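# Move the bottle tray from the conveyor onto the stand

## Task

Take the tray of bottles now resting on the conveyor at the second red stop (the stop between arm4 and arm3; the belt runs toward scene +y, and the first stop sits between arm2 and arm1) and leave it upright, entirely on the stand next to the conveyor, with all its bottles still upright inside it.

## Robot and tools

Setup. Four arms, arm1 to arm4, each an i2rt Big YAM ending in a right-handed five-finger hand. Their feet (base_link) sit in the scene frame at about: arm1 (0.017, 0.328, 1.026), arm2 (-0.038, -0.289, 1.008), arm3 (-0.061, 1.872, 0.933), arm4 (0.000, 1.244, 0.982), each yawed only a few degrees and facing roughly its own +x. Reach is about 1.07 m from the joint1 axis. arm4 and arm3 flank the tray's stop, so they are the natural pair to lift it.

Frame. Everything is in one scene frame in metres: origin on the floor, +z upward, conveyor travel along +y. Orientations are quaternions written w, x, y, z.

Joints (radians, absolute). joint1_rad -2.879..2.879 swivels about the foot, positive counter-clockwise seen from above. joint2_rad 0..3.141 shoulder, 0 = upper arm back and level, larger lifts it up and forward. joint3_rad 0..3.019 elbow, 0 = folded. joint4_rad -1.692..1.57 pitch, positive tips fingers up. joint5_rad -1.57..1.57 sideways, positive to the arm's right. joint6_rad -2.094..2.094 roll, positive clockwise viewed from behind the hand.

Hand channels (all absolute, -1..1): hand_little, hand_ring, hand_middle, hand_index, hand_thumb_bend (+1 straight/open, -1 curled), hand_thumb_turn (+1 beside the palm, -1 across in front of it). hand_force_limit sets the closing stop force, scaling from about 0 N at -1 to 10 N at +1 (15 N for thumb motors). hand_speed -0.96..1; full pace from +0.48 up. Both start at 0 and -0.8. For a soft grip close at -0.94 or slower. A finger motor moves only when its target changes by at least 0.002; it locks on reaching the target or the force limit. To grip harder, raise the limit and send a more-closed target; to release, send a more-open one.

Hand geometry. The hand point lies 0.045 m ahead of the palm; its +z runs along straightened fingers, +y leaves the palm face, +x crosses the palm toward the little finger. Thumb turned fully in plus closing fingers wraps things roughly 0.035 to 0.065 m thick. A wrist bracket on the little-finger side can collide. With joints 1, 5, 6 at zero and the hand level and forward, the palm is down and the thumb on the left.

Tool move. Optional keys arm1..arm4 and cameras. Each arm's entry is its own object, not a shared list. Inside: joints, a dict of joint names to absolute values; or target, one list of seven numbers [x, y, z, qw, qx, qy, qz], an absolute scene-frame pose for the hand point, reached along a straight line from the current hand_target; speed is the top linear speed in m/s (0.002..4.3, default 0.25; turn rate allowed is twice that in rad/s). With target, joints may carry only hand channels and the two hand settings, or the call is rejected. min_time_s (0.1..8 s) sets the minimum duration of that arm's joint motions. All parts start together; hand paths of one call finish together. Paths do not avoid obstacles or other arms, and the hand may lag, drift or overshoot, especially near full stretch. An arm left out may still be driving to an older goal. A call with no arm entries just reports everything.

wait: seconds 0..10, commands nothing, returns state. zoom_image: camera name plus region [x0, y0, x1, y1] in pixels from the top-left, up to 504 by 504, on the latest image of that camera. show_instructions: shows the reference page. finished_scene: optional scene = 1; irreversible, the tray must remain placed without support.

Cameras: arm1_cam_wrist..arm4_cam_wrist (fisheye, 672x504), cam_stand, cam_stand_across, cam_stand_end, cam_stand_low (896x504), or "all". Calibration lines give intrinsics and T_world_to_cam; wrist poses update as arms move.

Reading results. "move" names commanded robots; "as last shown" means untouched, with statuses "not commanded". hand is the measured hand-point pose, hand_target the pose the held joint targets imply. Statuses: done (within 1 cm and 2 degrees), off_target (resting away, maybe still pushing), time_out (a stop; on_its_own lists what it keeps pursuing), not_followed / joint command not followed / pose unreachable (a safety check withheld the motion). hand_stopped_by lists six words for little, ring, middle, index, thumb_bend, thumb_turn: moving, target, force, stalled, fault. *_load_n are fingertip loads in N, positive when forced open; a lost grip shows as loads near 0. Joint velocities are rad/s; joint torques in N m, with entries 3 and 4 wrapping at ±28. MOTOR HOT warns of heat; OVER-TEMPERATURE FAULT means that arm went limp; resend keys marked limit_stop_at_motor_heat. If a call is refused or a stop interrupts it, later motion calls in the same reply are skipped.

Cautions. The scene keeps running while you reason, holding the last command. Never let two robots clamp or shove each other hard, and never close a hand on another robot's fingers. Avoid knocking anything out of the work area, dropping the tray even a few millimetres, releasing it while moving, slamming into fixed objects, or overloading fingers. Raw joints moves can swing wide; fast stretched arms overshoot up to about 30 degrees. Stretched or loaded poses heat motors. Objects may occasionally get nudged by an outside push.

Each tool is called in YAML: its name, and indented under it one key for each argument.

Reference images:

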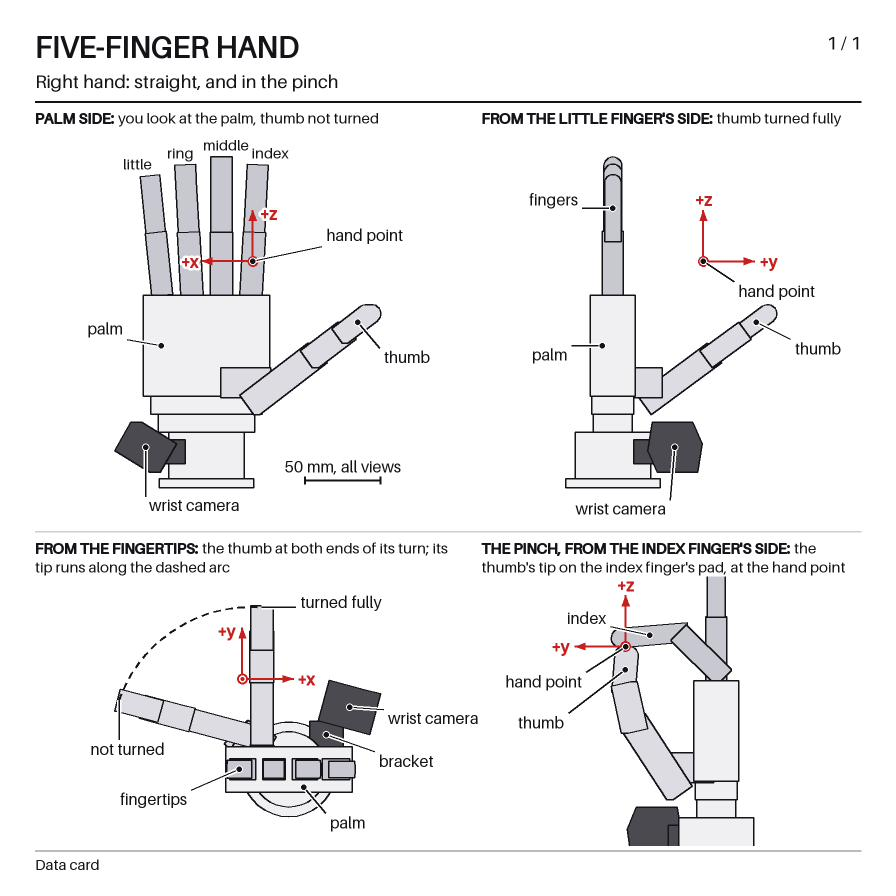

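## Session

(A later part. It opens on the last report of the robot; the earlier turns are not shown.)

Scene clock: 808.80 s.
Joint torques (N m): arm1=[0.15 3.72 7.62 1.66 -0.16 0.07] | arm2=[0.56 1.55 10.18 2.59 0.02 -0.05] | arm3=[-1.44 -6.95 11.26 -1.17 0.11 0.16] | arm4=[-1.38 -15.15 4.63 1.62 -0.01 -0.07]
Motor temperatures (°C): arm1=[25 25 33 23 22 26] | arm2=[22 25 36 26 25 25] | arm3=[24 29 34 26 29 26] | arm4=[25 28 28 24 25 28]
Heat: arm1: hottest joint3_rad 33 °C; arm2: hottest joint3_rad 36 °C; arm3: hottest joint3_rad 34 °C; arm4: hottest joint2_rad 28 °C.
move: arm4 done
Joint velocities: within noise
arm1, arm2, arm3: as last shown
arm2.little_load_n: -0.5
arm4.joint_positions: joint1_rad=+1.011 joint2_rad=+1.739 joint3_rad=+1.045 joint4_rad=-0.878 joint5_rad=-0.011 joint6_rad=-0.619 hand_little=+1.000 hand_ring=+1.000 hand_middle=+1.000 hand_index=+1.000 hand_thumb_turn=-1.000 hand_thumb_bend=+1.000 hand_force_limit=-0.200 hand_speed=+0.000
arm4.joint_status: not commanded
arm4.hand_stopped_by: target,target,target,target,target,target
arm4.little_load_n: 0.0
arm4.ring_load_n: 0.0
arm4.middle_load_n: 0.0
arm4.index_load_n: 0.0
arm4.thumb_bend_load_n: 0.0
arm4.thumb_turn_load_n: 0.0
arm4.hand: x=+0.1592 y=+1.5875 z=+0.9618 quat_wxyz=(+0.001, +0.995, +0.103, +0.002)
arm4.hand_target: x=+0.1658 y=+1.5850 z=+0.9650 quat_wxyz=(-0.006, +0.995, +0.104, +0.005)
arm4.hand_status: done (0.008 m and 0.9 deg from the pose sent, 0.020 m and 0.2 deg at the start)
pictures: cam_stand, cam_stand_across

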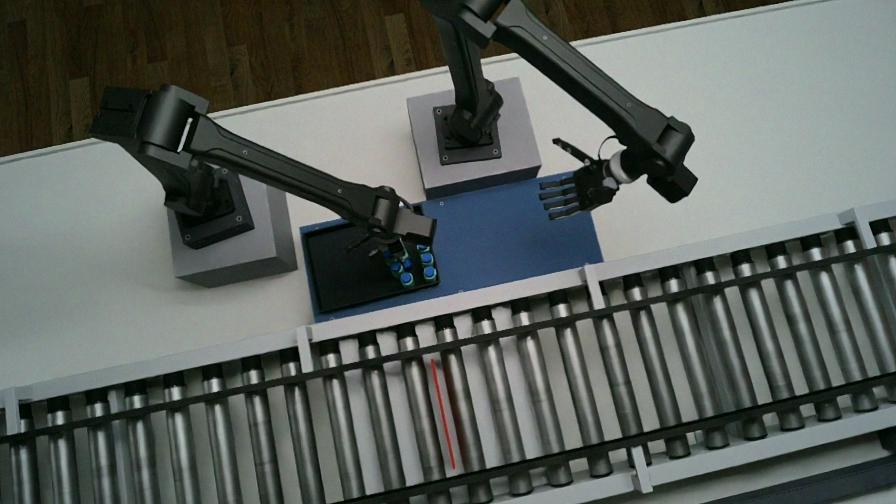

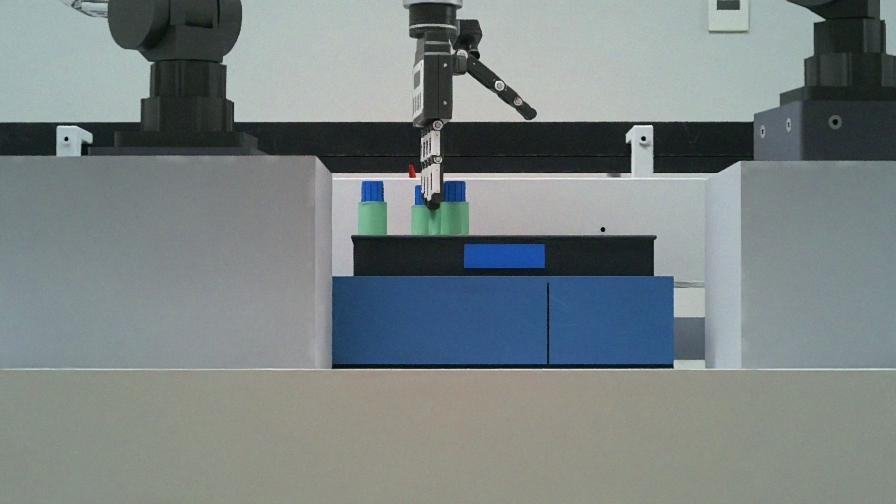

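move:
  arm4: {"target": [0.166, 1.583, 0.940, -0.006, 0.9945, 0.104, 0.005], "speed": 0.06}

move:
  arm4: {"target": [0.166, 1.583, 0.925, -0.006, 0.9945, 0.104, 0.005], "speed": 0.06}
  cameras: ["cam_stand_across", "arm4_cam_wrist"]

zoom_image:
  camera: "cam_stand_across"
  region: [330, 120, 480, 250]

zoom_image:
  camera: "arm4_cam_wrist"
  region: [150, 0, 350, 230]

Scene clock: 810.77 s.
Joint torques (N m): arm1=[-0.32 3.31 7.57 1.55 -0.16 0.02] | arm2=[0.26 1.55 10.22 2.54 0.02 -0.05] | arm3=[-1.38 -7 11.22 -1.14 0.11 0.16] | arm4=[-1.32 -13.68 4.49 1.65 -0.02 -0.08]
Motor temperatures (°C): arm1=[25 25 33 23 22 26] | arm2=[22 25 36 26 25 25] | arm3=[24 29 34 26 29 26] | arm4=[25 29 28 24 25 28]
Heat: arm1: hottest joint3_rad 33 °C; arm2: hottest joint3_rad 36 °C; arm3: hottest joint3_rad 34 °C; arm4: hottest joint2_rad 29 °C.
move: arm4 done
Joint velocities: arm1=[within noise] | arm2=[-0.024 0.005 -0.046 -0.002 -0.066 0.037] | arm3=[within noise] | arm4=[within noise]
arm1, arm2, arm3: as last shown
arm2.little_load_n: 0.0
arm3.index_load_n: 0.5
arm4.joint_positions: joint1_rad=+1.011 joint2_rad=+1.758 joint3_rad=+1.019 joint4_rad=-0.811 joint5_rad=-0.011 joint6_rad=-0.620 hand_little=+1.000 hand_ring=+1.000 hand_middle=+1.000 hand_index=+1.000 hand_thumb_turn=-1.000 hand_thumb_bend=+1.000 hand_force_limit=-0.200 hand_speed=+0.000
arm4.joint_status: not commanded
arm4.hand_stopped_by: target,target,target,target,target,target
arm4.little_load_n: 0.0
arm4.ring_load_n: 0.0
arm4.middle_load_n: 0.0
arm4.index_load_n: 0.0
arm4.thumb_bend_load_n: -0.5
arm4.thumb_turn_load_n: 0.0
arm4.hand: x=+0.1601 y=+1.5889 z=+0.9451 quat_wxyz=(-0.009, +0.995, +0.104, +0.007)
arm4.hand_target: x=+0.1657 y=+1.5830 z=+0.9402 quat_wxyz=(-0.006, +0.995, +0.104, +0.005)
arm4.hand_status: done (0.010 m and 0.4 deg from the pose sent, 0.023 m and 0.9 deg at the start)
pictures: none

Scene clock: 811.73 s.
Joint torques (N m): arm1=[-1.03 3.6 7.57 1.58 -0.15 0] | arm2=[0.32 1.67 10.29 2.54 0.02 -0.06] | arm3=[-1.38 -6.95 11.21 -1.16 0.11 0.16] | arm4=[-1.26 -13.39 4.29 1.65 -0.03 -0.07]
Motor temperatures (°C): arm1=[25 25 33 23 22 26] | arm2=[22 25 36 26 25 25] | arm3=[24 29 34 26 29 26] | arm4=[25 29 28 24 25 28]
Heat: arm1: hottest joint3_rad 33 °C; arm2: hottest joint3_rad 36 °C; arm3: hottest joint3_rad 34 °C; arm4: hottest joint2_rad 29 °C.
move: arm4 done
Joint velocities: within noise
arm1, arm2, arm3: as last shown
arm3.index_load_n: 0.0
arm4.joint_positions: joint1_rad=+1.011 joint2_rad=+1.787 joint3_rad=+1.009 joint4_rad=-0.771 joint5_rad=-0.011 joint6_rad=-0.620 hand_little=+1.000 hand_ring=+1.000 hand_middle=+1.000 hand_index=+1.000 hand_thumb_turn=-1.000 hand_thumb_bend=+1.000 hand_force_limit=-0.200 hand_speed=+0.000
arm4.joint_status: not commanded
arm4.hand_stopped_by: target,target,target,target,target,target
arm4.little_load_n: 0.0
arm4.ring_load_n: 0.0
arm4.middle_load_n: 0.0
arm4.index_load_n: 0.0
arm4.thumb_bend_load_n: 0.0
arm4.thumb_turn_load_n: 0.0
arm4.hand: x=+0.1604 y=+1.5889 z=+0.9299 quat_wxyz=(-0.009, +0.995, +0.104, +0.007)
arm4.hand_target: x=+0.1657 y=+1.5829 z=+0.9250 quat_wxyz=(-0.006, +0.995, +0.104, +0.005)
arm4.hand_status: done (0.010 m and 0.4 deg from the pose sent, 0.022 m and 0.4 deg at the start)
pictures: arm4_cam_wrist, cam_stand_across
arm4_cam_wrist: T_world_to_cam=[[0.42292, -0.90521, 0.04158, 1.32652], [-0.78145, -0.34109, 0.52248, 0.17829], [-0.45877, -0.25347, -0.85163, 1.38163]] pos_world=[0.21217, 1.61179, 1.02832]

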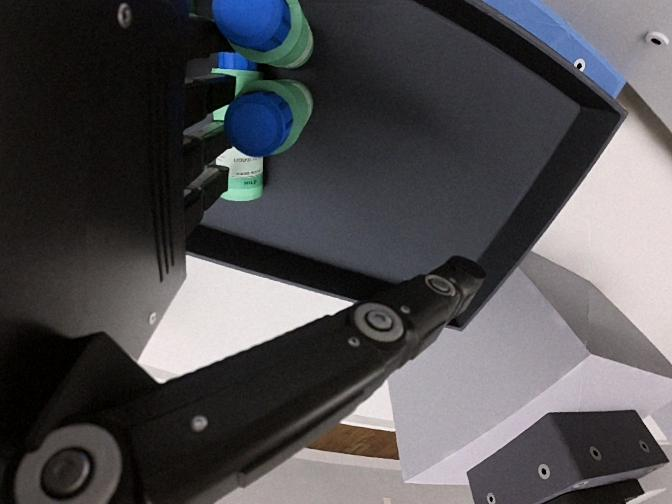

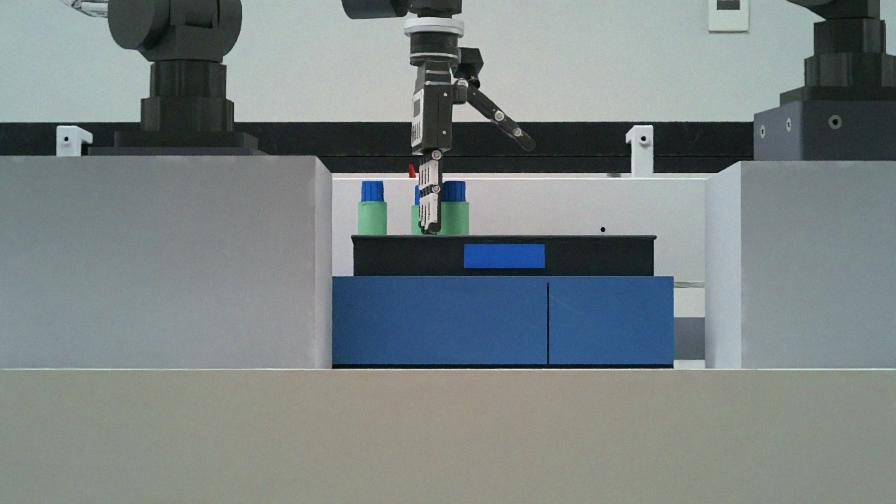

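Scaled by 3.360 from the camera's image (finer frame: 1280x720).

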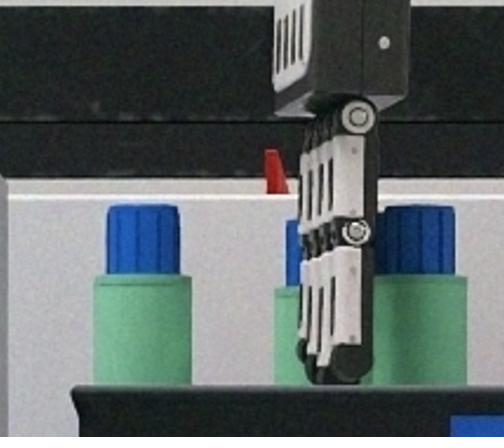

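Scaled by 2.191 from the camera's image (finer frame: 960x720).

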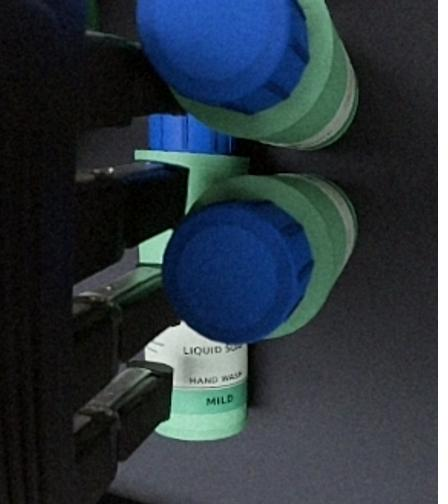

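move:
  arm4: {"target": [0.166, 1.581, 0.910, -0.006, 0.9945, 0.104, 0.005], "speed": 0.06}

move:
  arm4: {"target": [0.138, 1.575, 0.909, -0.006, 0.9945, 0.104, 0.005], "speed": 0.06}
  cameras: ["cam_stand_across", "arm4_cam_wrist", "cam_stand"]

zoom_image:
  camera: "arm4_cam_wrist"
  region: [150, 0, 350, 230]

zoom_image:
  camera: "cam_stand"
  region: [370, 210, 460, 300]

Scene clock: 814.53 s.
Joint torques (N m): arm1=[0.21 3.78 7.57 1.55 -0.11 0.02] | arm2=[0.26 1.61 10.21 2.55 0.02 -0.03] | arm3=[-1.38 -6.95 11.23 -1.17 0.11 0.16] | arm4=[-1.44 -12.92 3.93 1.72 0.06 -0.08]
Motor temperatures (°C): arm1=[25 25 33 23 22 26] | arm2=[22 25 36 26 25 25] | arm3=[24 29 34 26 29 26] | arm4=[25 29 28 24 25 28]
Heat: arm1: hottest joint3_rad 33 °C; arm2: hottest joint3_rad 36 °C; arm3: hottest joint3_rad 34 °C; arm4: hottest joint2_rad 29 °C.
move: arm4 off_target
Joint velocities: within noise
arm1, arm2, arm3: as last shown
arm4.joint_positions: joint1_rad=+1.010 joint2_rad=+1.803 joint3_rad=+0.999 joint4_rad=-0.732 joint5_rad=-0.014 joint6_rad=-0.620 hand_little=+1.000 hand_ring=+1.000 hand_middle=+1.000 hand_index=+1.000 hand_thumb_turn=-1.000 hand_thumb_bend=+1.000 hand_force_limit=-0.200 hand_speed=+0.000
arm4.joint_status: not commanded
arm4.hand_stopped_by: target,target,target,target,target,target
arm4.little_load_n: 0.0
arm4.ring_load_n: 0.0
arm4.middle_load_n: 0.0
arm4.index_load_n: 0.0
arm4.thumb_bend_load_n: 0.0
arm4.thumb_turn_load_n: 0.0
arm4.hand: x=+0.1612 y=+1.5908 z=+0.9196 quat_wxyz=(-0.015, +0.994, +0.104, +0.009)
arm4.hand_target: x=+0.1656 y=+1.5808 z=+0.9103 quat_wxyz=(-0.006, +0.995, +0.104, +0.005)
arm4.hand_status: off_target (0.015 m and 1.1 deg from the pose sent, 0.022 m and 0.4 deg at the start)
pictures: none

Scene clock: 815.57 s.
Joint torques (N m): arm1=[0.03 3.6 7.64 1.61 -0.13 0.08] | arm2=[0.5 1.38 10.22 2.58 0 -0.04] | arm3=[-1.38 -6.95 11.23 -1.16 0.11 0.16] | arm4=[1.44 -13.04 3.14 1.54 0.07 0.2]
Motor temperatures (°C): arm1=[25 25 33 23 22 26] | arm2=[22 25 36 26 25 25] | arm3=[24 29 34 26 29 26] | arm4=[25 28 28 24 25 28]
Heat: arm1: hottest joint3_rad 33 °C; arm2: hottest joint3_rad 36 °C; arm3: hottest joint3_rad 34 °C; arm4: hottest joint2_rad 28 °C.
move: arm4 off_target
Joint velocities: within noise
arm1, arm2, arm3: as last shown
arm1.ring_load_n: -0.5
arm3.little_load_n: 0.5
arm4.joint_positions: joint1_rad=+1.026 joint2_rad=+1.778 joint3_rad=+0.959 joint4_rad=-0.705 joint5_rad=-0.012 joint6_rad=-0.603 hand_little=+1.000 hand_ring=+1.000 hand_middle=+1.000 hand_index=+1.000 hand_thumb_turn=-1.000 hand_thumb_bend=+1.000 hand_force_limit=-0.200 hand_speed=+0.000
arm4.joint_status: not commanded
arm4.hand_stopped_by: target,target,target,target,target,target
arm4.little_load_n: 0.0
arm4.ring_load_n: 0.0
arm4.middle_load_n: 0.0
arm4.index_load_n: 0.0
arm4.thumb_bend_load_n: 0.0
arm4.thumb_turn_load_n: 0.0
arm4.hand: x=+0.1511 y=+1.5844 z=+0.9187 quat_wxyz=(-0.020, +0.994, +0.103, +0.012)
arm4.hand_target: x=+0.1385 y=+1.5748 z=+0.9095 quat_wxyz=(-0.006, +0.995, +0.104, +0.005)
arm4.hand_status: off_target (0.019 m and 1.8 deg from the pose sent, 0.030 m and 1.1 deg at the start)
pictures: arm4_cam_wrist, cam_stand, cam_stand_across
arm4_cam_wrist: T_world_to_cam=[[0.42167, -0.90644, 0.02363, 1.3455], [-0.78608, -0.35244, 0.50781, 0.2075], [-0.45197, -0.2327, -0.86115, 1.34155]] pos_world=[0.20208, 1.60493, 1.0181]

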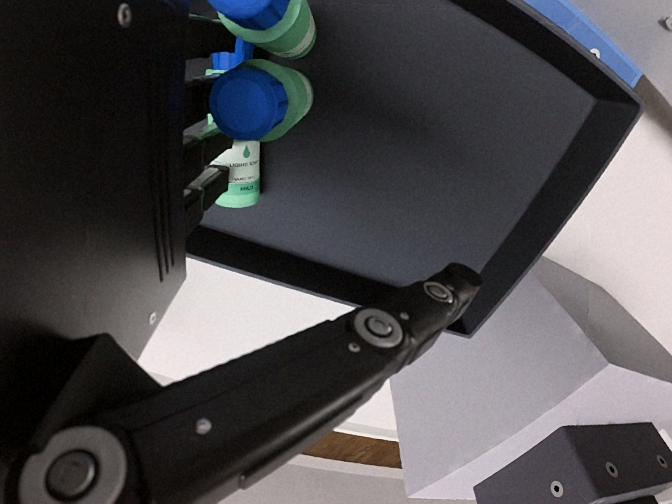

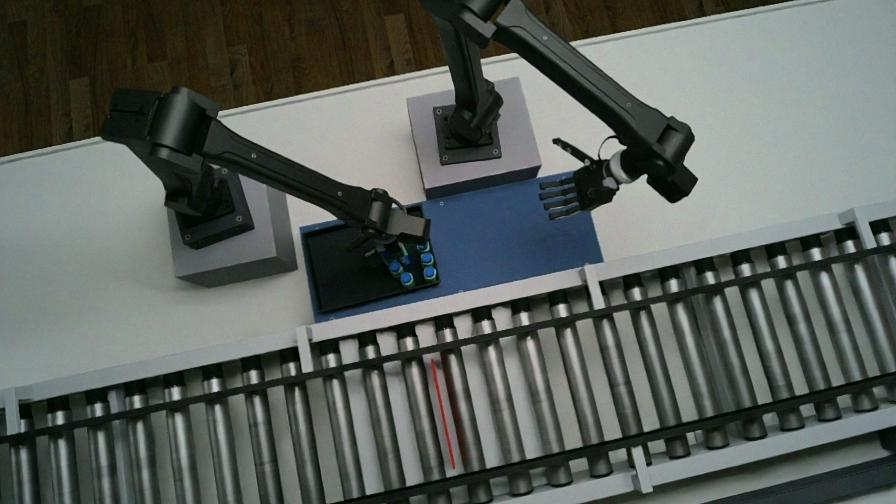

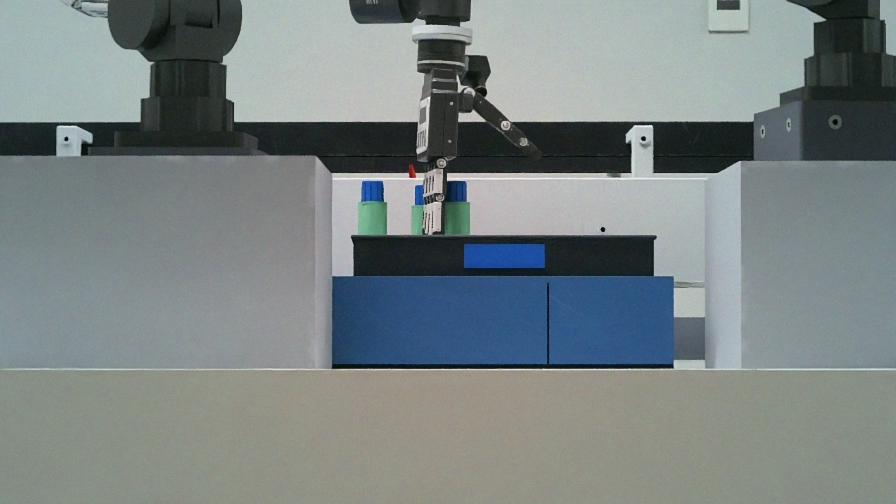

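Scaled by 2.191 from the camera's image (finer frame: 960x720).

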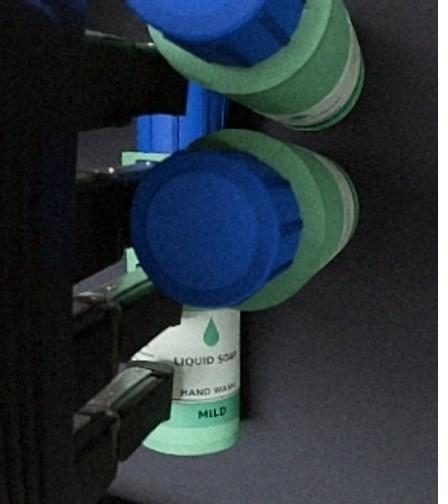

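Scaled by 5.600 from the camera's image (finer frame: 1280x720).

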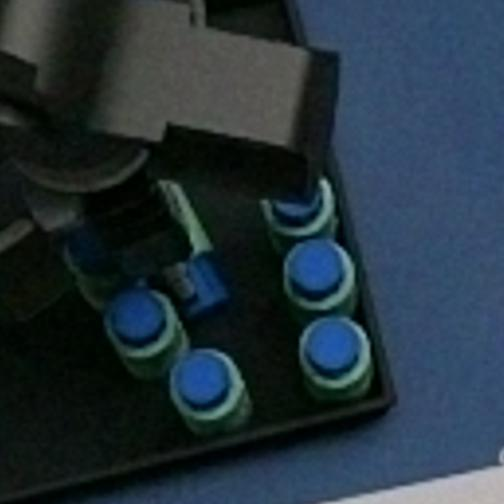

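move:
  arm4: {"target": [0.120, 1.572, 0.909, -0.006, 0.9945, 0.104, 0.005], "speed": 0.06}
  cameras: ["cam_stand_across", "arm4_cam_wrist", "cam_stand", "arm3_cam_wrist"]

zoom_image:
  camera: "arm4_cam_wrist"
  region: [150, 0, 350, 230]

zoom_image:
  camera: "cam_stand"
  region: [370, 210, 460, 300]

zoom_image:
  camera: "arm3_cam_wrist"
  region: [370, 50, 530, 200]

Scene clock: 817.43 s.
Joint torques (N m): arm1=[0.67 4.25 7.66 1.65 -0.16 0.04] | arm2=[0.38 1.44 10.3 2.58 -0.01 -0.04] | arm3=[-1.49 -7 11.22 -1.17 0.11 0.16] | arm4=[1.26 -12.75 3.04 1.47 0.05 0.19]
Motor temperatures (°C): arm1=[25 25 33 23 22 26] | arm2=[22 25 36 26 25 25] | arm3=[24 29 34 26 29 26] | arm4=[25 28 28 24 25 28]
Heat: arm1: hottest joint3_rad 33 °C; arm2: hottest joint3_rad 36 °C; arm3: hottest joint3_rad 34 °C; arm4: hottest joint2_rad 28 °C.
move: arm4 off_target
Joint velocities: within noise
arm1, arm2, arm3: as last shown
arm1.ring_load_n: 0.0
arm3.little_load_n: 0.0
arm4.joint_positions: joint1_rad=+1.066 joint2_rad=+1.761 joint3_rad=+0.932 joint4_rad=-0.693 joint5_rad=-0.011 joint6_rad=-0.565 hand_little=+1.000 hand_ring=+1.000 hand_middle=+1.000 hand_index=+1.000 hand_thumb_turn=-1.000 hand_thumb_bend=+1.000 hand_force_limit=-0.200 hand_speed=+0.000
arm4.joint_status: not commanded
arm4.hand_stopped_by: target,target,target,target,target,target
arm4.little_load_n: 0.0
arm4.ring_load_n: 0.0
arm4.middle_load_n: 0.0
arm4.index_load_n: 0.0
arm4.thumb_bend_load_n: 0.0
arm4.thumb_turn_load_n: 0.0
arm4.hand: x=+0.1323 y=+1.5828 z=+0.9184 quat_wxyz=(-0.021, +0.994, +0.104, +0.012)
arm4.hand_target: x=+0.1204 y=+1.5717 z=+0.9095 quat_wxyz=(-0.006, +0.995, +0.104, +0.005)
arm4.hand_status: off_target (0.019 m and 1.9 deg from the pose sent, 0.035 m and 1.8 deg at the start)
pictures: arm3_cam_wrist, arm4_cam_wrist, cam_stand, cam_stand_across
arm3_cam_wrist: T_world_to_cam=[[0.1559, -0.86126, 0.48366, 1.114], [-0.84446, 0.13781, 0.51758, -0.72488], [-0.51243, -0.48912, -0.70582, 1.97223]] pos_world=[0.22482, 2.024, 1.22841]
arm4_cam_wrist: T_world_to_cam=[[0.42307, -0.90583, 0.02218, 1.35218], [-0.78544, -0.35442, 0.50741, 0.19566], [-0.45176, -0.23209, -0.86142, 1.3316]] pos_world=[0.18318, 1.60323, 1.0178]

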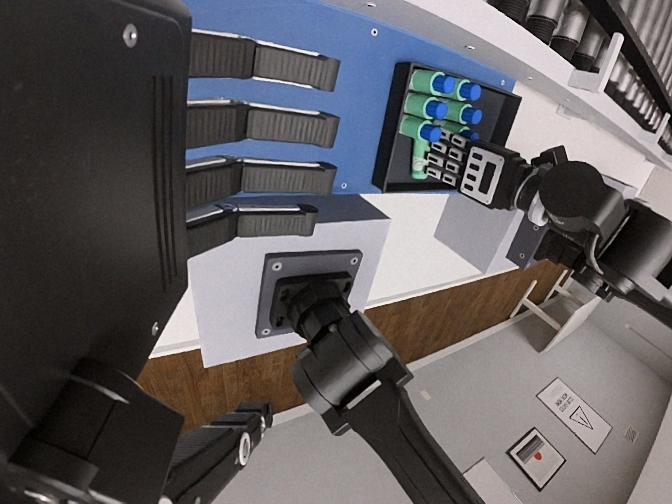

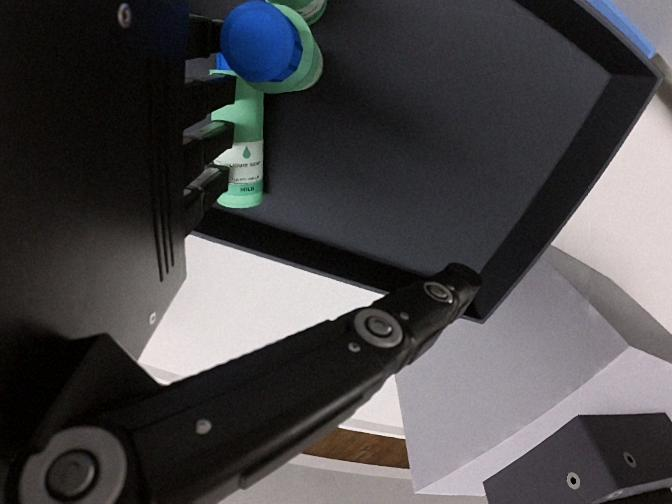

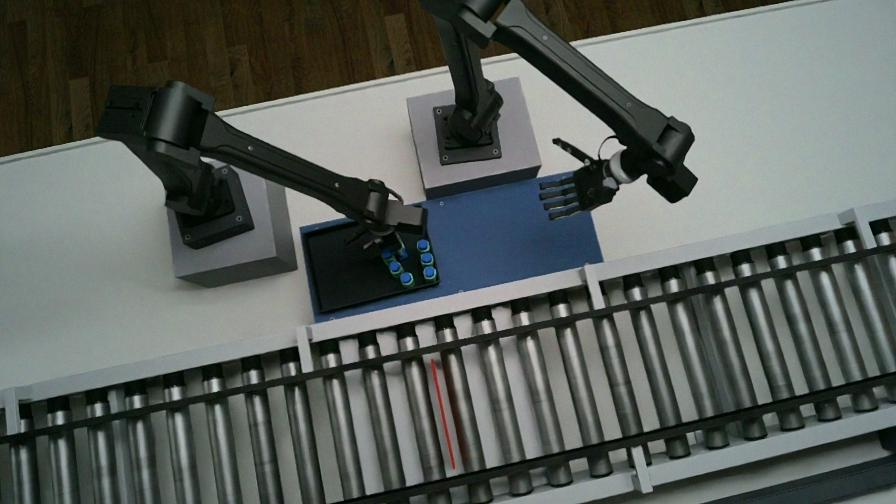

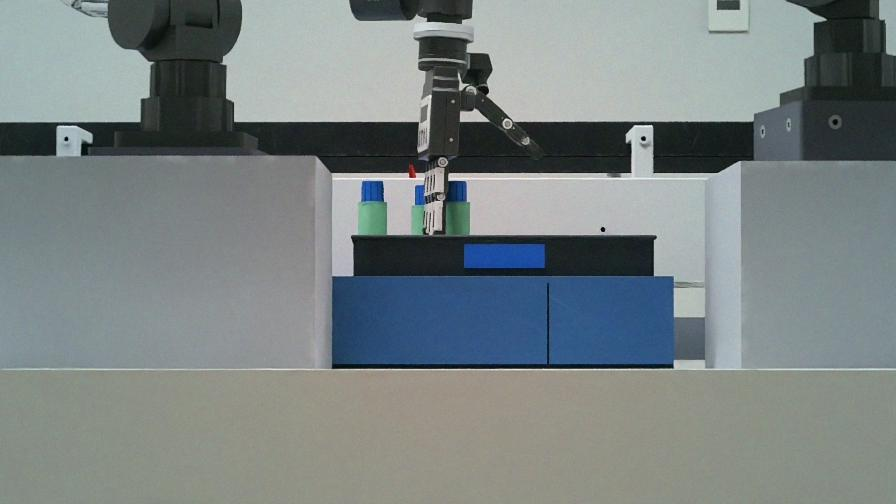

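Scaled by 2.191 from the camera's image (finer frame: 960x720).

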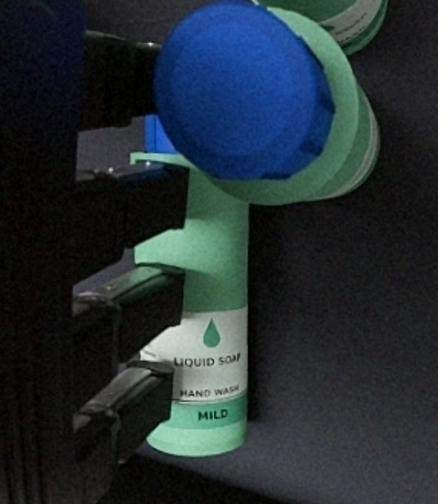

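Scaled by 5.600 from the camera's image (finer frame: 1280x720).

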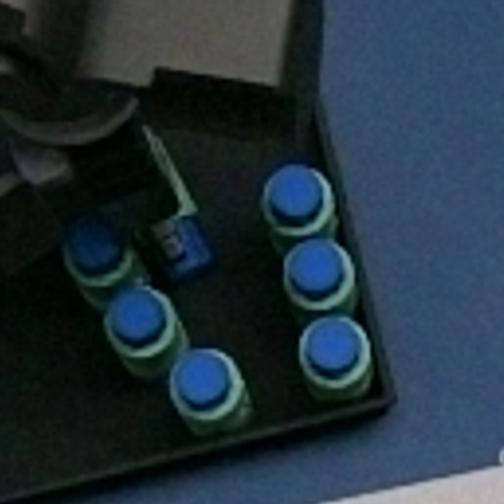

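Scaled by 3.150 from the camera's image (finer frame: 960x720).

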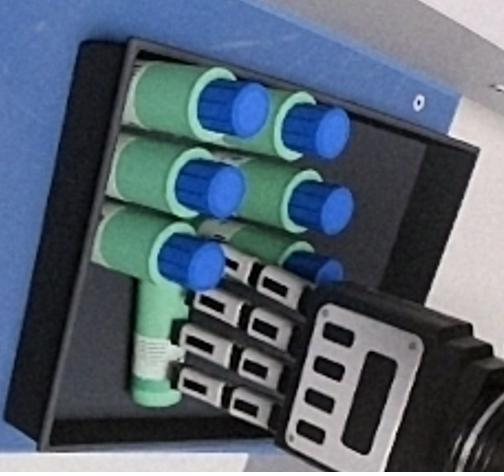

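move:
  arm4: {"target": [0.108, 1.570, 0.909, -0.006, 0.9945, 0.104, 0.005], "speed": 0.06}
  cameras: ["arm4_cam_wrist", "cam_stand", "arm3_cam_wrist"]

zoom_image:
  camera: "arm4_cam_wrist"
  region: [150, 0, 350, 230]

zoom_image:
  camera: "cam_stand"
  region: [370, 210, 460, 300]

zoom_image:
  camera: "arm3_cam_wrist"
  region: [370, 50, 530, 200]

Scene clock: 819.93 s.
Joint torques (N m): arm1=[0.44 4.25 7.61 1.69 -0.2 0.06] | arm2=[0.5 1.67 10.21 2.56 0.01 -0.04] | arm3=[-1.38 -6.95 11.22 -1.18 0.11 0.16] | arm4=[0.97 -12.51 3.84 1.43 0.04 0.22]
Motor temperatures (°C): arm1=[25 25 33 23 22 26] | arm2=[22 25 36 26 25 25] | arm3=[24 29 34 26 29 26] | arm4=[25 28 28 24 25 28]
Heat: arm1: hottest joint3_rad 33 °C; arm2: hottest joint3_rad 36 °C; arm3: hottest joint3_rad 34 °C; arm4: hottest joint2_rad 28 °C.
move: arm4 off_target
Joint velocities: within noise
arm1.joint_positions: joint1_rad=+0.098 joint2_rad=+0.547 joint3_rad=+1.374 joint4_rad=-1.301 joint5_rad=-0.090 joint6_rad=-1.151 hand_little=+1.000 hand_ring=+1.000 hand_middle=+1.000 hand_index=+1.000 hand_thumb_turn=+1.000 hand_thumb_bend=+1.000 hand_force_limit=+0.000 hand_speed=-0.800
arm1.joint_status: not commanded
arm1.hand_stopped_by: target,target,target,target,target,target
arm1.little_load_n: 0.0
arm1.ring_load_n: 0.0
arm1.middle_load_n: 0.0
arm1.index_load_n: 0.0
arm1.thumb_bend_load_n: 0.0
arm1.thumb_turn_load_n: 0.0
arm1.hand: x=+0.2290 y=+0.3345 z=+1.5209 quat_wxyz=(-0.189, +0.849, -0.087, +0.486)
arm1.hand_target: x=+0.2278 y=+0.3343 z=+1.5297 quat_wxyz=(-0.191, +0.843, -0.086, +0.495)
arm1.hand_status: not commanded
arm2.joint_positions: joint1_rad=-0.023 joint2_rad=+0.637 joint3_rad=+1.321 joint4_rad=-1.164 joint5_rad=-0.169 joint6_rad=-1.285 hand_little=+1.000 hand_ring=+1.000 hand_middle=+1.000 hand_index=+1.000 hand_thumb_turn=+1.000 hand_thumb_bend=+1.000 hand_force_limit=+0.000 hand_speed=-0.800
arm2.joint_status: not commanded
arm2.hand_stopped_by: target,target,target,target,target,target
arm2.little_load_n: 0.5
arm2.ring_load_n: 0.0
arm2.middle_load_n: 0.0
arm2.index_load_n: 0.0
arm2.thumb_bend_load_n: 0.0
arm2.thumb_turn_load_n: 0.0
arm2.hand: x=+0.2284 y=-0.3437 z=+1.4937 quat_wxyz=(-0.109, +0.840, -0.138, +0.514)
arm2.hand_target: x=+0.2275 y=-0.3436 z=+1.5044 quat_wxyz=(-0.110, +0.834, -0.136, +0.524)
arm2.hand_status: not commanded
arm3.joint_positions: joint1_rad=+0.826 joint2_rad=+1.357 joint3_rad=+1.116 joint4_rad=-1.653 joint5_rad=+0.340 joint6_rad=-0.704 hand_little=+0.191 hand_ring=+0.210 hand_middle=+0.210 hand_index=+0.210 hand_thumb_turn=+1.000 hand_thumb_bend=+1.000 hand_force_limit=+0.700 hand_speed=-0.850
arm3.joint_status: not commanded
arm3.hand_stopped_by: target,target,target,target,target,target
arm3.little_load_n: 0.0
arm3.ring_load_n: 0.0
arm3.middle_load_n: 0.0
arm3.index_load_n: 0.0
arm3.thumb_bend_load_n: 0.0
arm3.thumb_turn_load_n: 0.0
arm3.hand: x=+0.1649 y=+1.9709 z=+1.1426 quat_wxyz=(+0.225, +0.974, -0.034, +0.016)
arm3.hand_target: x=+0.1698 y=+1.9798 z=+1.1498 quat_wxyz=(+0.220, +0.975, -0.038, +0.022)
arm3.hand_status: not commanded
arm4.joint_positions: joint1_rad=+1.095 joint2_rad=+1.751 joint3_rad=+0.902 joint4_rad=-0.686 joint5_rad=-0.011 joint6_rad=-0.538 hand_little=+1.000 hand_ring=+1.000 hand_middle=+1.000 hand_index=+1.000 hand_thumb_turn=-1.000 hand_thumb_bend=+1.000 hand_force_limit=-0.200 hand_speed=+0.000
arm4.joint_status: not commanded
arm4.hand_stopped_by: target,target,target,target,target,target
arm4.little_load_n: -0.5
arm4.ring_load_n: 0.0
arm4.middle_load_n: 0.0
arm4.index_load_n: 0.0
arm4.thumb_bend_load_n: 0.0
arm4.thumb_turn_load_n: 0.0
arm4.hand: x=+0.1164 y=+1.5748 z=+0.9150 quat_wxyz=(-0.015, +0.994, +0.105, +0.009)
arm4.hand_target: x=+0.1083 y=+1.5700 z=+0.9092 quat_wxyz=(-0.006, +0.995, +0.104, +0.005)
arm4.hand_status: off_target (0.011 m and 1.1 deg from the pose sent, 0.029 m and 1.9 deg at the start)
pictures: arm3_cam_wrist, arm4_cam_wrist, cam_stand
arm3_cam_wrist: T_world_to_cam=[[0.1559, -0.86126, 0.48366, 1.114], [-0.84446, 0.13781, 0.51758, -0.72488], [-0.51243, -0.48912, -0.70582, 1.97223]] pos_world=[0.22482, 2.024, 1.22841]
arm4_cam_wrist: T_world_to_cam=[[0.42552, -0.90442, 0.03104, 1.34109], [-0.78167, -0.35004, 0.5162, 0.16677], [-0.456, -0.24392, -0.8559, 1.33372]] pos_world=[0.16788, 1.59661, 1.01381]

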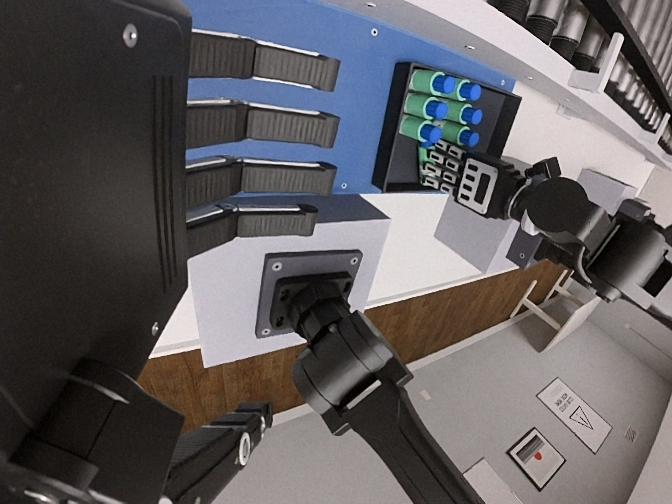

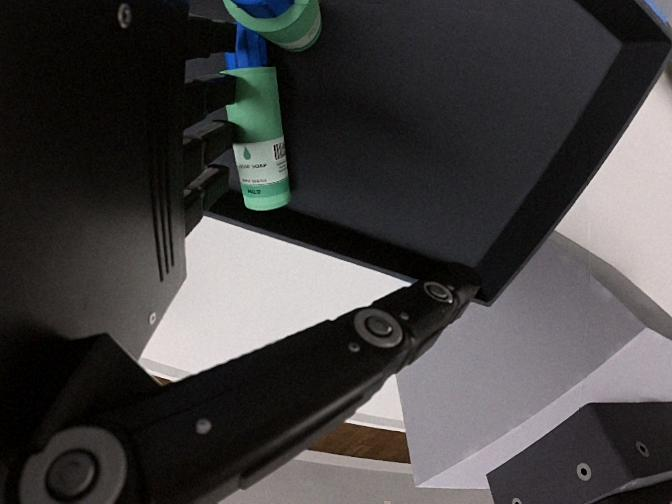

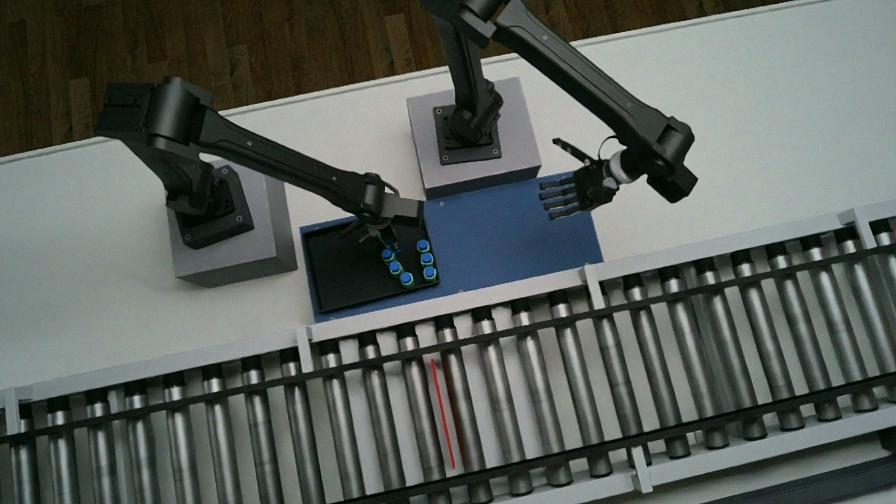

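Scaled by 2.191 from the camera's image (finer frame: 960x720).

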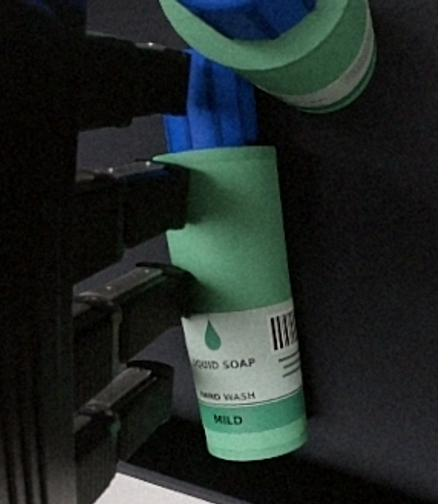

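Scaled by 5.600 from the camera's image (finer frame: 1280x720).

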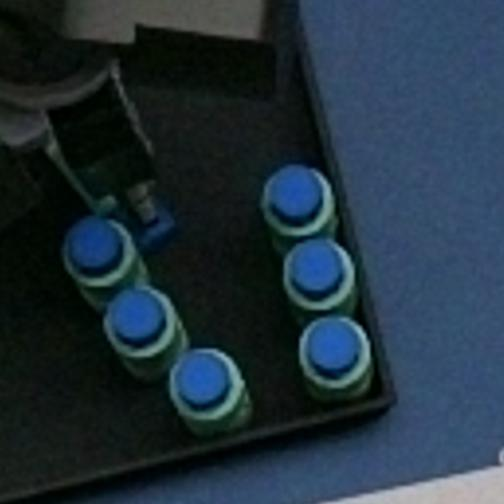

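Scaled by 3.150 from the camera's image (finer frame: 960x720).

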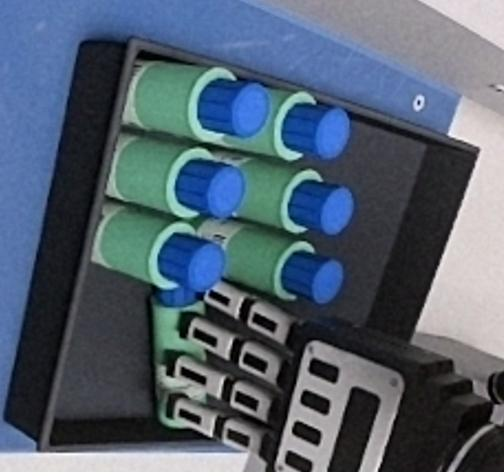

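move:
  arm4: {"target": [0.106, 1.590, 0.950, -0.006, 0.9945, 0.104, 0.005], "speed": 0.12, "joints": {"hand_little": -0.9}}

move:
  arm4: {"target": [0.106, 1.612, 0.950, -0.006, 1.0, 0.01, 0.0], "speed": 0.15}

move:
  arm4: {"target": [0.107, 1.612, 0.925, -0.006, 1.0, 0.01, 0.0], "speed": 0.1}
  cameras: ["arm4_cam_wrist", "cam_stand", "arm3_cam_wrist", "cam_stand_across"]

zoom_image:
  camera: "arm4_cam_wrist"
  region: [150, 0, 350, 230]

zoom_image:
  camera: "cam_stand"
  region: [370, 210, 460, 300]

zoom_image:
  camera: "cam_stand_across"
  region: [330, 120, 480, 250]

Scene clock: 826.30 s.
Joint torques (N m): arm1=[-0.26 3.72 7.69 1.54 -0.17 0.08] | arm2=[0.56 1.61 10.21 2.59 0.02 -0.03] | arm3=[-1.38 -6.95 11.23 -1.18 0.11 0.17] | arm4=[1.03 -13.8 7.19 0.96 0.04 0.24]
Motor temperatures (°C): arm1=[25 25 33 23 22 26] | arm2=[22 25 36 26 25 25] | arm3=[24 29 34 26 29 26] | arm4=[25 28 28 24 25 28]
Heat: arm1: hottest joint3_rad 33 °C; arm2: hottest joint3_rad 36 °C; arm3: hottest joint3_rad 34 °C; arm4: hottest joint2_rad 28 °C.
move: arm4 off_target
Joint velocities: within noise
arm1, arm2, arm3: as last shown
arm2.little_load_n: 0.0
arm4.joint_positions: joint1_rad=+1.112 joint2_rad=+1.721 joint3_rad=+0.940 joint4_rad=-0.807 joint5_rad=-0.011 joint6_rad=-0.521 hand_little=-0.900 hand_ring=+1.000 hand_middle=+1.000 hand_index=+1.000 hand_thumb_turn=-1.000 hand_thumb_bend=+1.000 hand_force_limit=-0.200 hand_speed=+0.000
arm4.joint_status: all done
arm4.hand_stopped_by: target,target,target,target,target,target
arm4.little_load_n: 0.0
arm4.ring_load_n: 0.0
arm4.middle_load_n: -0.5
arm4.index_load_n: 0.0
arm4.thumb_bend_load_n: 0.0
arm4.thumb_turn_load_n: 0.0
arm4.hand: x=+0.1073 y=+1.5711 z=+0.9400 quat_wxyz=(+0.010, +0.994, +0.105, -0.002)
arm4.hand_target: x=+0.1059 y=+1.5896 z=+0.9502 quat_wxyz=(-0.006, +0.995, +0.104, +0.005)
arm4.hand_status: off_target (0.021 m and 2.0 deg from the pose sent, 0.040 m and 1.1 deg at the start)
pictures: none

Scene clock: 827.73 s.
Joint torques (N m): arm1=[-0.03 3.72 7.6 1.74 -0.17 0.01] | arm2=[0.44 1.55 10.22 2.58 0 -0.04] | arm3=[-1.44 -6.89 11.22 -1.17 0.11 0.16] | arm4=[-0.21 -13.22 7.8 0.98 -0.09 0.23]
Motor temperatures (°C): arm1=[25 25 33 23 22 26] | arm2=[22 25 36 26 25 25] | arm3=[24 29 34 26 29 26] | arm4=[25 28 28 24 25 28]
Heat: arm1: hottest joint3_rad 33 °C; arm2: hottest joint3_rad 36 °C; arm3: hottest joint3_rad 34 °C; arm4: hottest joint2_rad 28 °C.
move: arm4 off_target
Joint velocities: within noise
arm1, arm2, arm3: as last shown
arm2.thumb_turn_load_n: -0.5
arm3.index_load_n: 0.5
arm4.joint_positions: joint1_rad=+1.112 joint2_rad=+1.748 joint3_rad=+0.998 joint4_rad=-0.830 joint5_rad=-0.016 joint6_rad=-0.350 hand_little=-0.900 hand_ring=+1.000 hand_middle=+1.000 hand_index=+1.000 hand_thumb_turn=-1.000 hand_thumb_bend=+1.000 hand_force_limit=-0.200 hand_speed=+0.000
arm4.joint_status: not commanded
arm4.hand_stopped_by: target,target,target,target,target,target
arm4.little_load_n: 0.0
arm4.ring_load_n: 0.0
arm4.middle_load_n: 0.0
arm4.index_load_n: 0.0
arm4.thumb_bend_load_n: -0.5
arm4.thumb_turn_load_n: 0.0
arm4.hand: x=+0.1018 y=+1.5945 z=+0.9444 quat_wxyz=(+0.005, +1.000, +0.020, -0.002)
arm4.hand_target: x=+0.1060 y=+1.6116 z=+0.9503 quat_wxyz=(-0.006, +1.000, +0.010, +0.000)
arm4.hand_status: off_target (0.019 m and 1.7 deg from the pose sent, 0.042 m and 11.0 deg at the start)
pictures: none

Scene clock: 828.70 s.
Joint torques (N m): arm1=[-0.09 3.25 7.64 1.7 -0.17 0.06] | arm2=[0.79 1.9 10.26 2.59 0 -0.05] | arm3=[-1.38 -6.95 11.22 -1.14 0.11 0.16] | arm4=[-0.26 -13.92 6.43 1.55 -0.09 0.23]
Motor temperatures (°C): arm1=[25 25 33 23 22 26] | arm2=[22 25 36 26 25 25] | arm3=[24 29 34 26 29 26] | arm4=[25 28 28 24 25 28]
Heat: arm1: hottest joint3_rad 33 °C; arm2: hottest joint3_rad 36 °C; arm3: hottest joint3_rad 34 °C; arm4: hottest joint2_rad 28 °C.
move: arm4 off_target
Joint velocities: within noise
arm1, arm2, arm3: as last shown
arm2.thumb_turn_load_n: 0.0
arm4.joint_positions: joint1_rad=+1.112 joint2_rad=+1.801 joint3_rad=+0.998 joint4_rad=-0.782 joint5_rad=-0.016 joint6_rad=-0.350 hand_little=-0.900 hand_ring=+1.000 hand_middle=+1.000 hand_index=+1.000 hand_thumb_turn=-1.000 hand_thumb_bend=+1.000 hand_force_limit=-0.200 hand_speed=+0.000
arm4.joint_status: not commanded
arm4.hand_stopped_by: target,target,target,target,target,target
arm4.little_load_n: 0.0
arm4.ring_load_n: 0.0
arm4.middle_load_n: 0.0
arm4.index_load_n: 0.0
arm4.thumb_bend_load_n: -0.5
arm4.thumb_turn_load_n: 0.0
arm4.hand: x=+0.1032 y=+1.5979 z=+0.9230 quat_wxyz=(+0.007, +1.000, +0.020, -0.003)
arm4.hand_target: x=+0.1070 y=+1.6118 z=+0.9253 quat_wxyz=(-0.006, +1.000, +0.010, +0.000)
arm4.hand_status: off_target (0.015 m and 1.9 deg from the pose sent, 0.027 m and 1.7 deg at the start)
pictures: arm3_cam_wrist, arm4_cam_wrist, cam_stand, cam_stand_across
arm3_cam_wrist: T_world_to_cam=[[0.1559, -0.86126, 0.48366, 1.114], [-0.84446, 0.13781, 0.51758, -0.72488], [-0.51243, -0.48912, -0.70582, 1.97223]] pos_world=[0.22482, 2.024, 1.22841]
arm4_cam_wrist: T_world_to_cam=[[0.26567, -0.96186, 0.06508, 1.44416], [-0.81649, -0.1886, 0.54569, -0.12119], [-0.51261, -0.19812, -0.83545, 1.25394]] pos_world=[0.16015, 1.61465, 1.01975]

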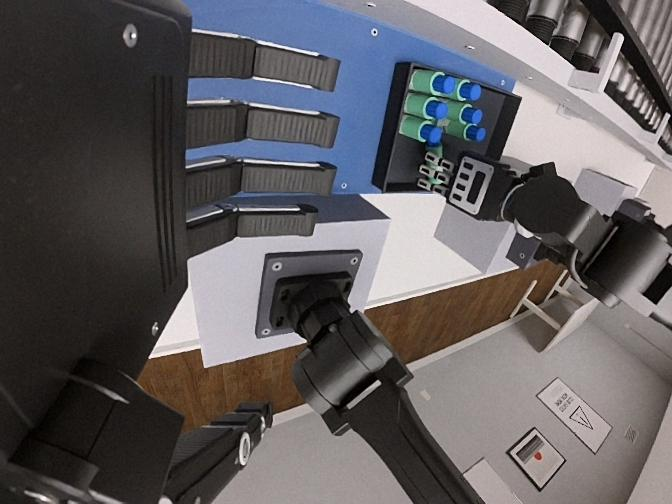

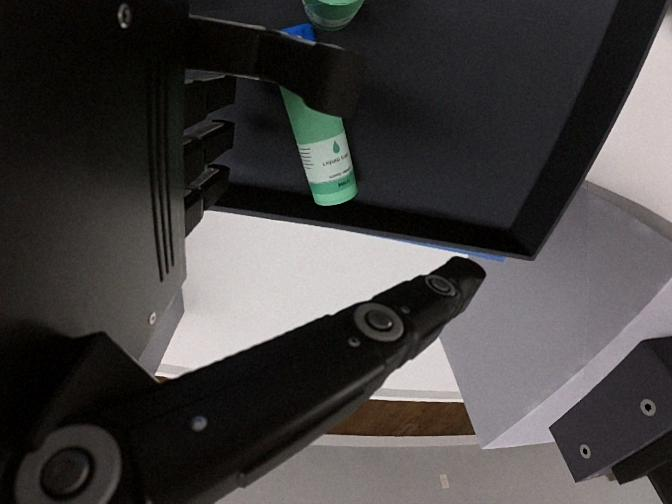

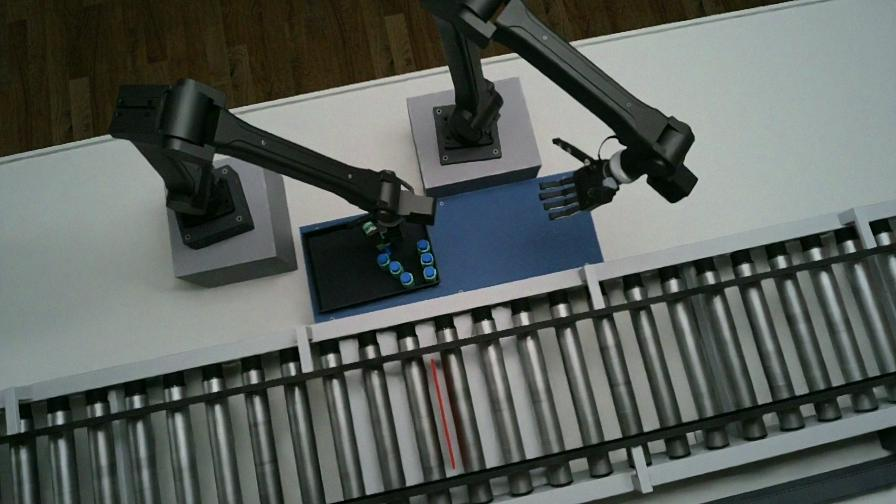

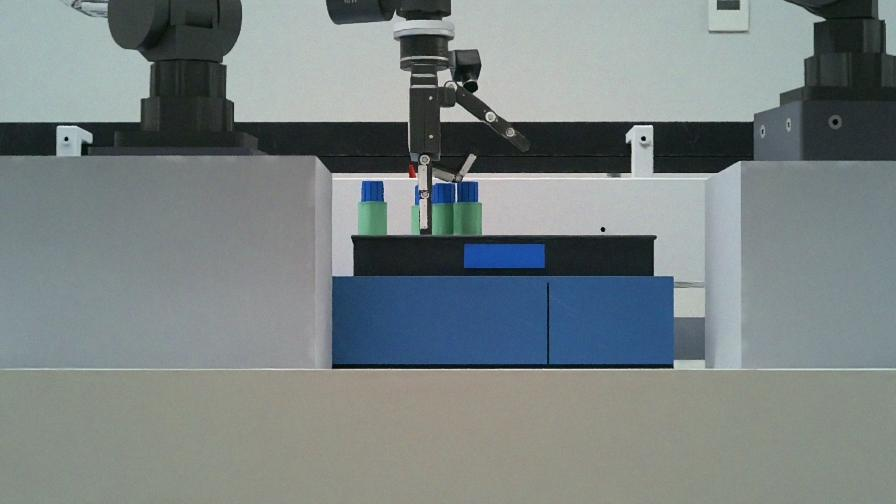

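Scaled by 2.191 from the camera's image (finer frame: 960x720).

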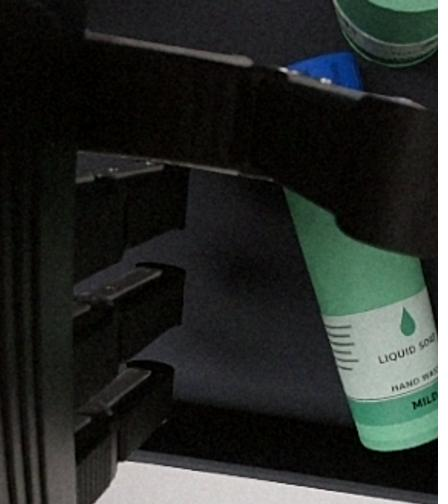

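Scaled by 5.600 from the camera's image (finer frame: 1280x720).

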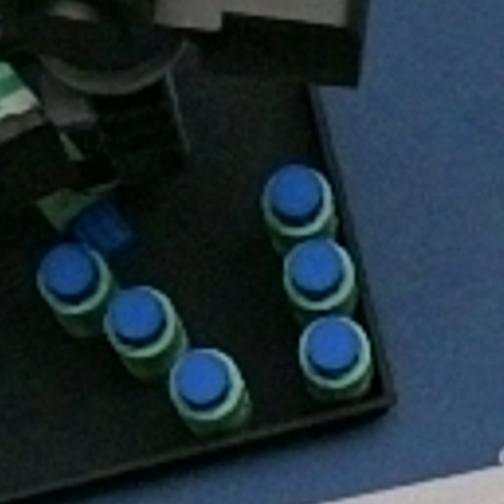

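Scaled by 3.360 from the camera's image (finer frame: 1280x720).

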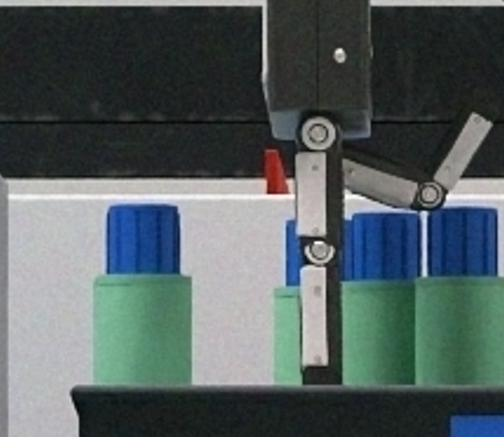

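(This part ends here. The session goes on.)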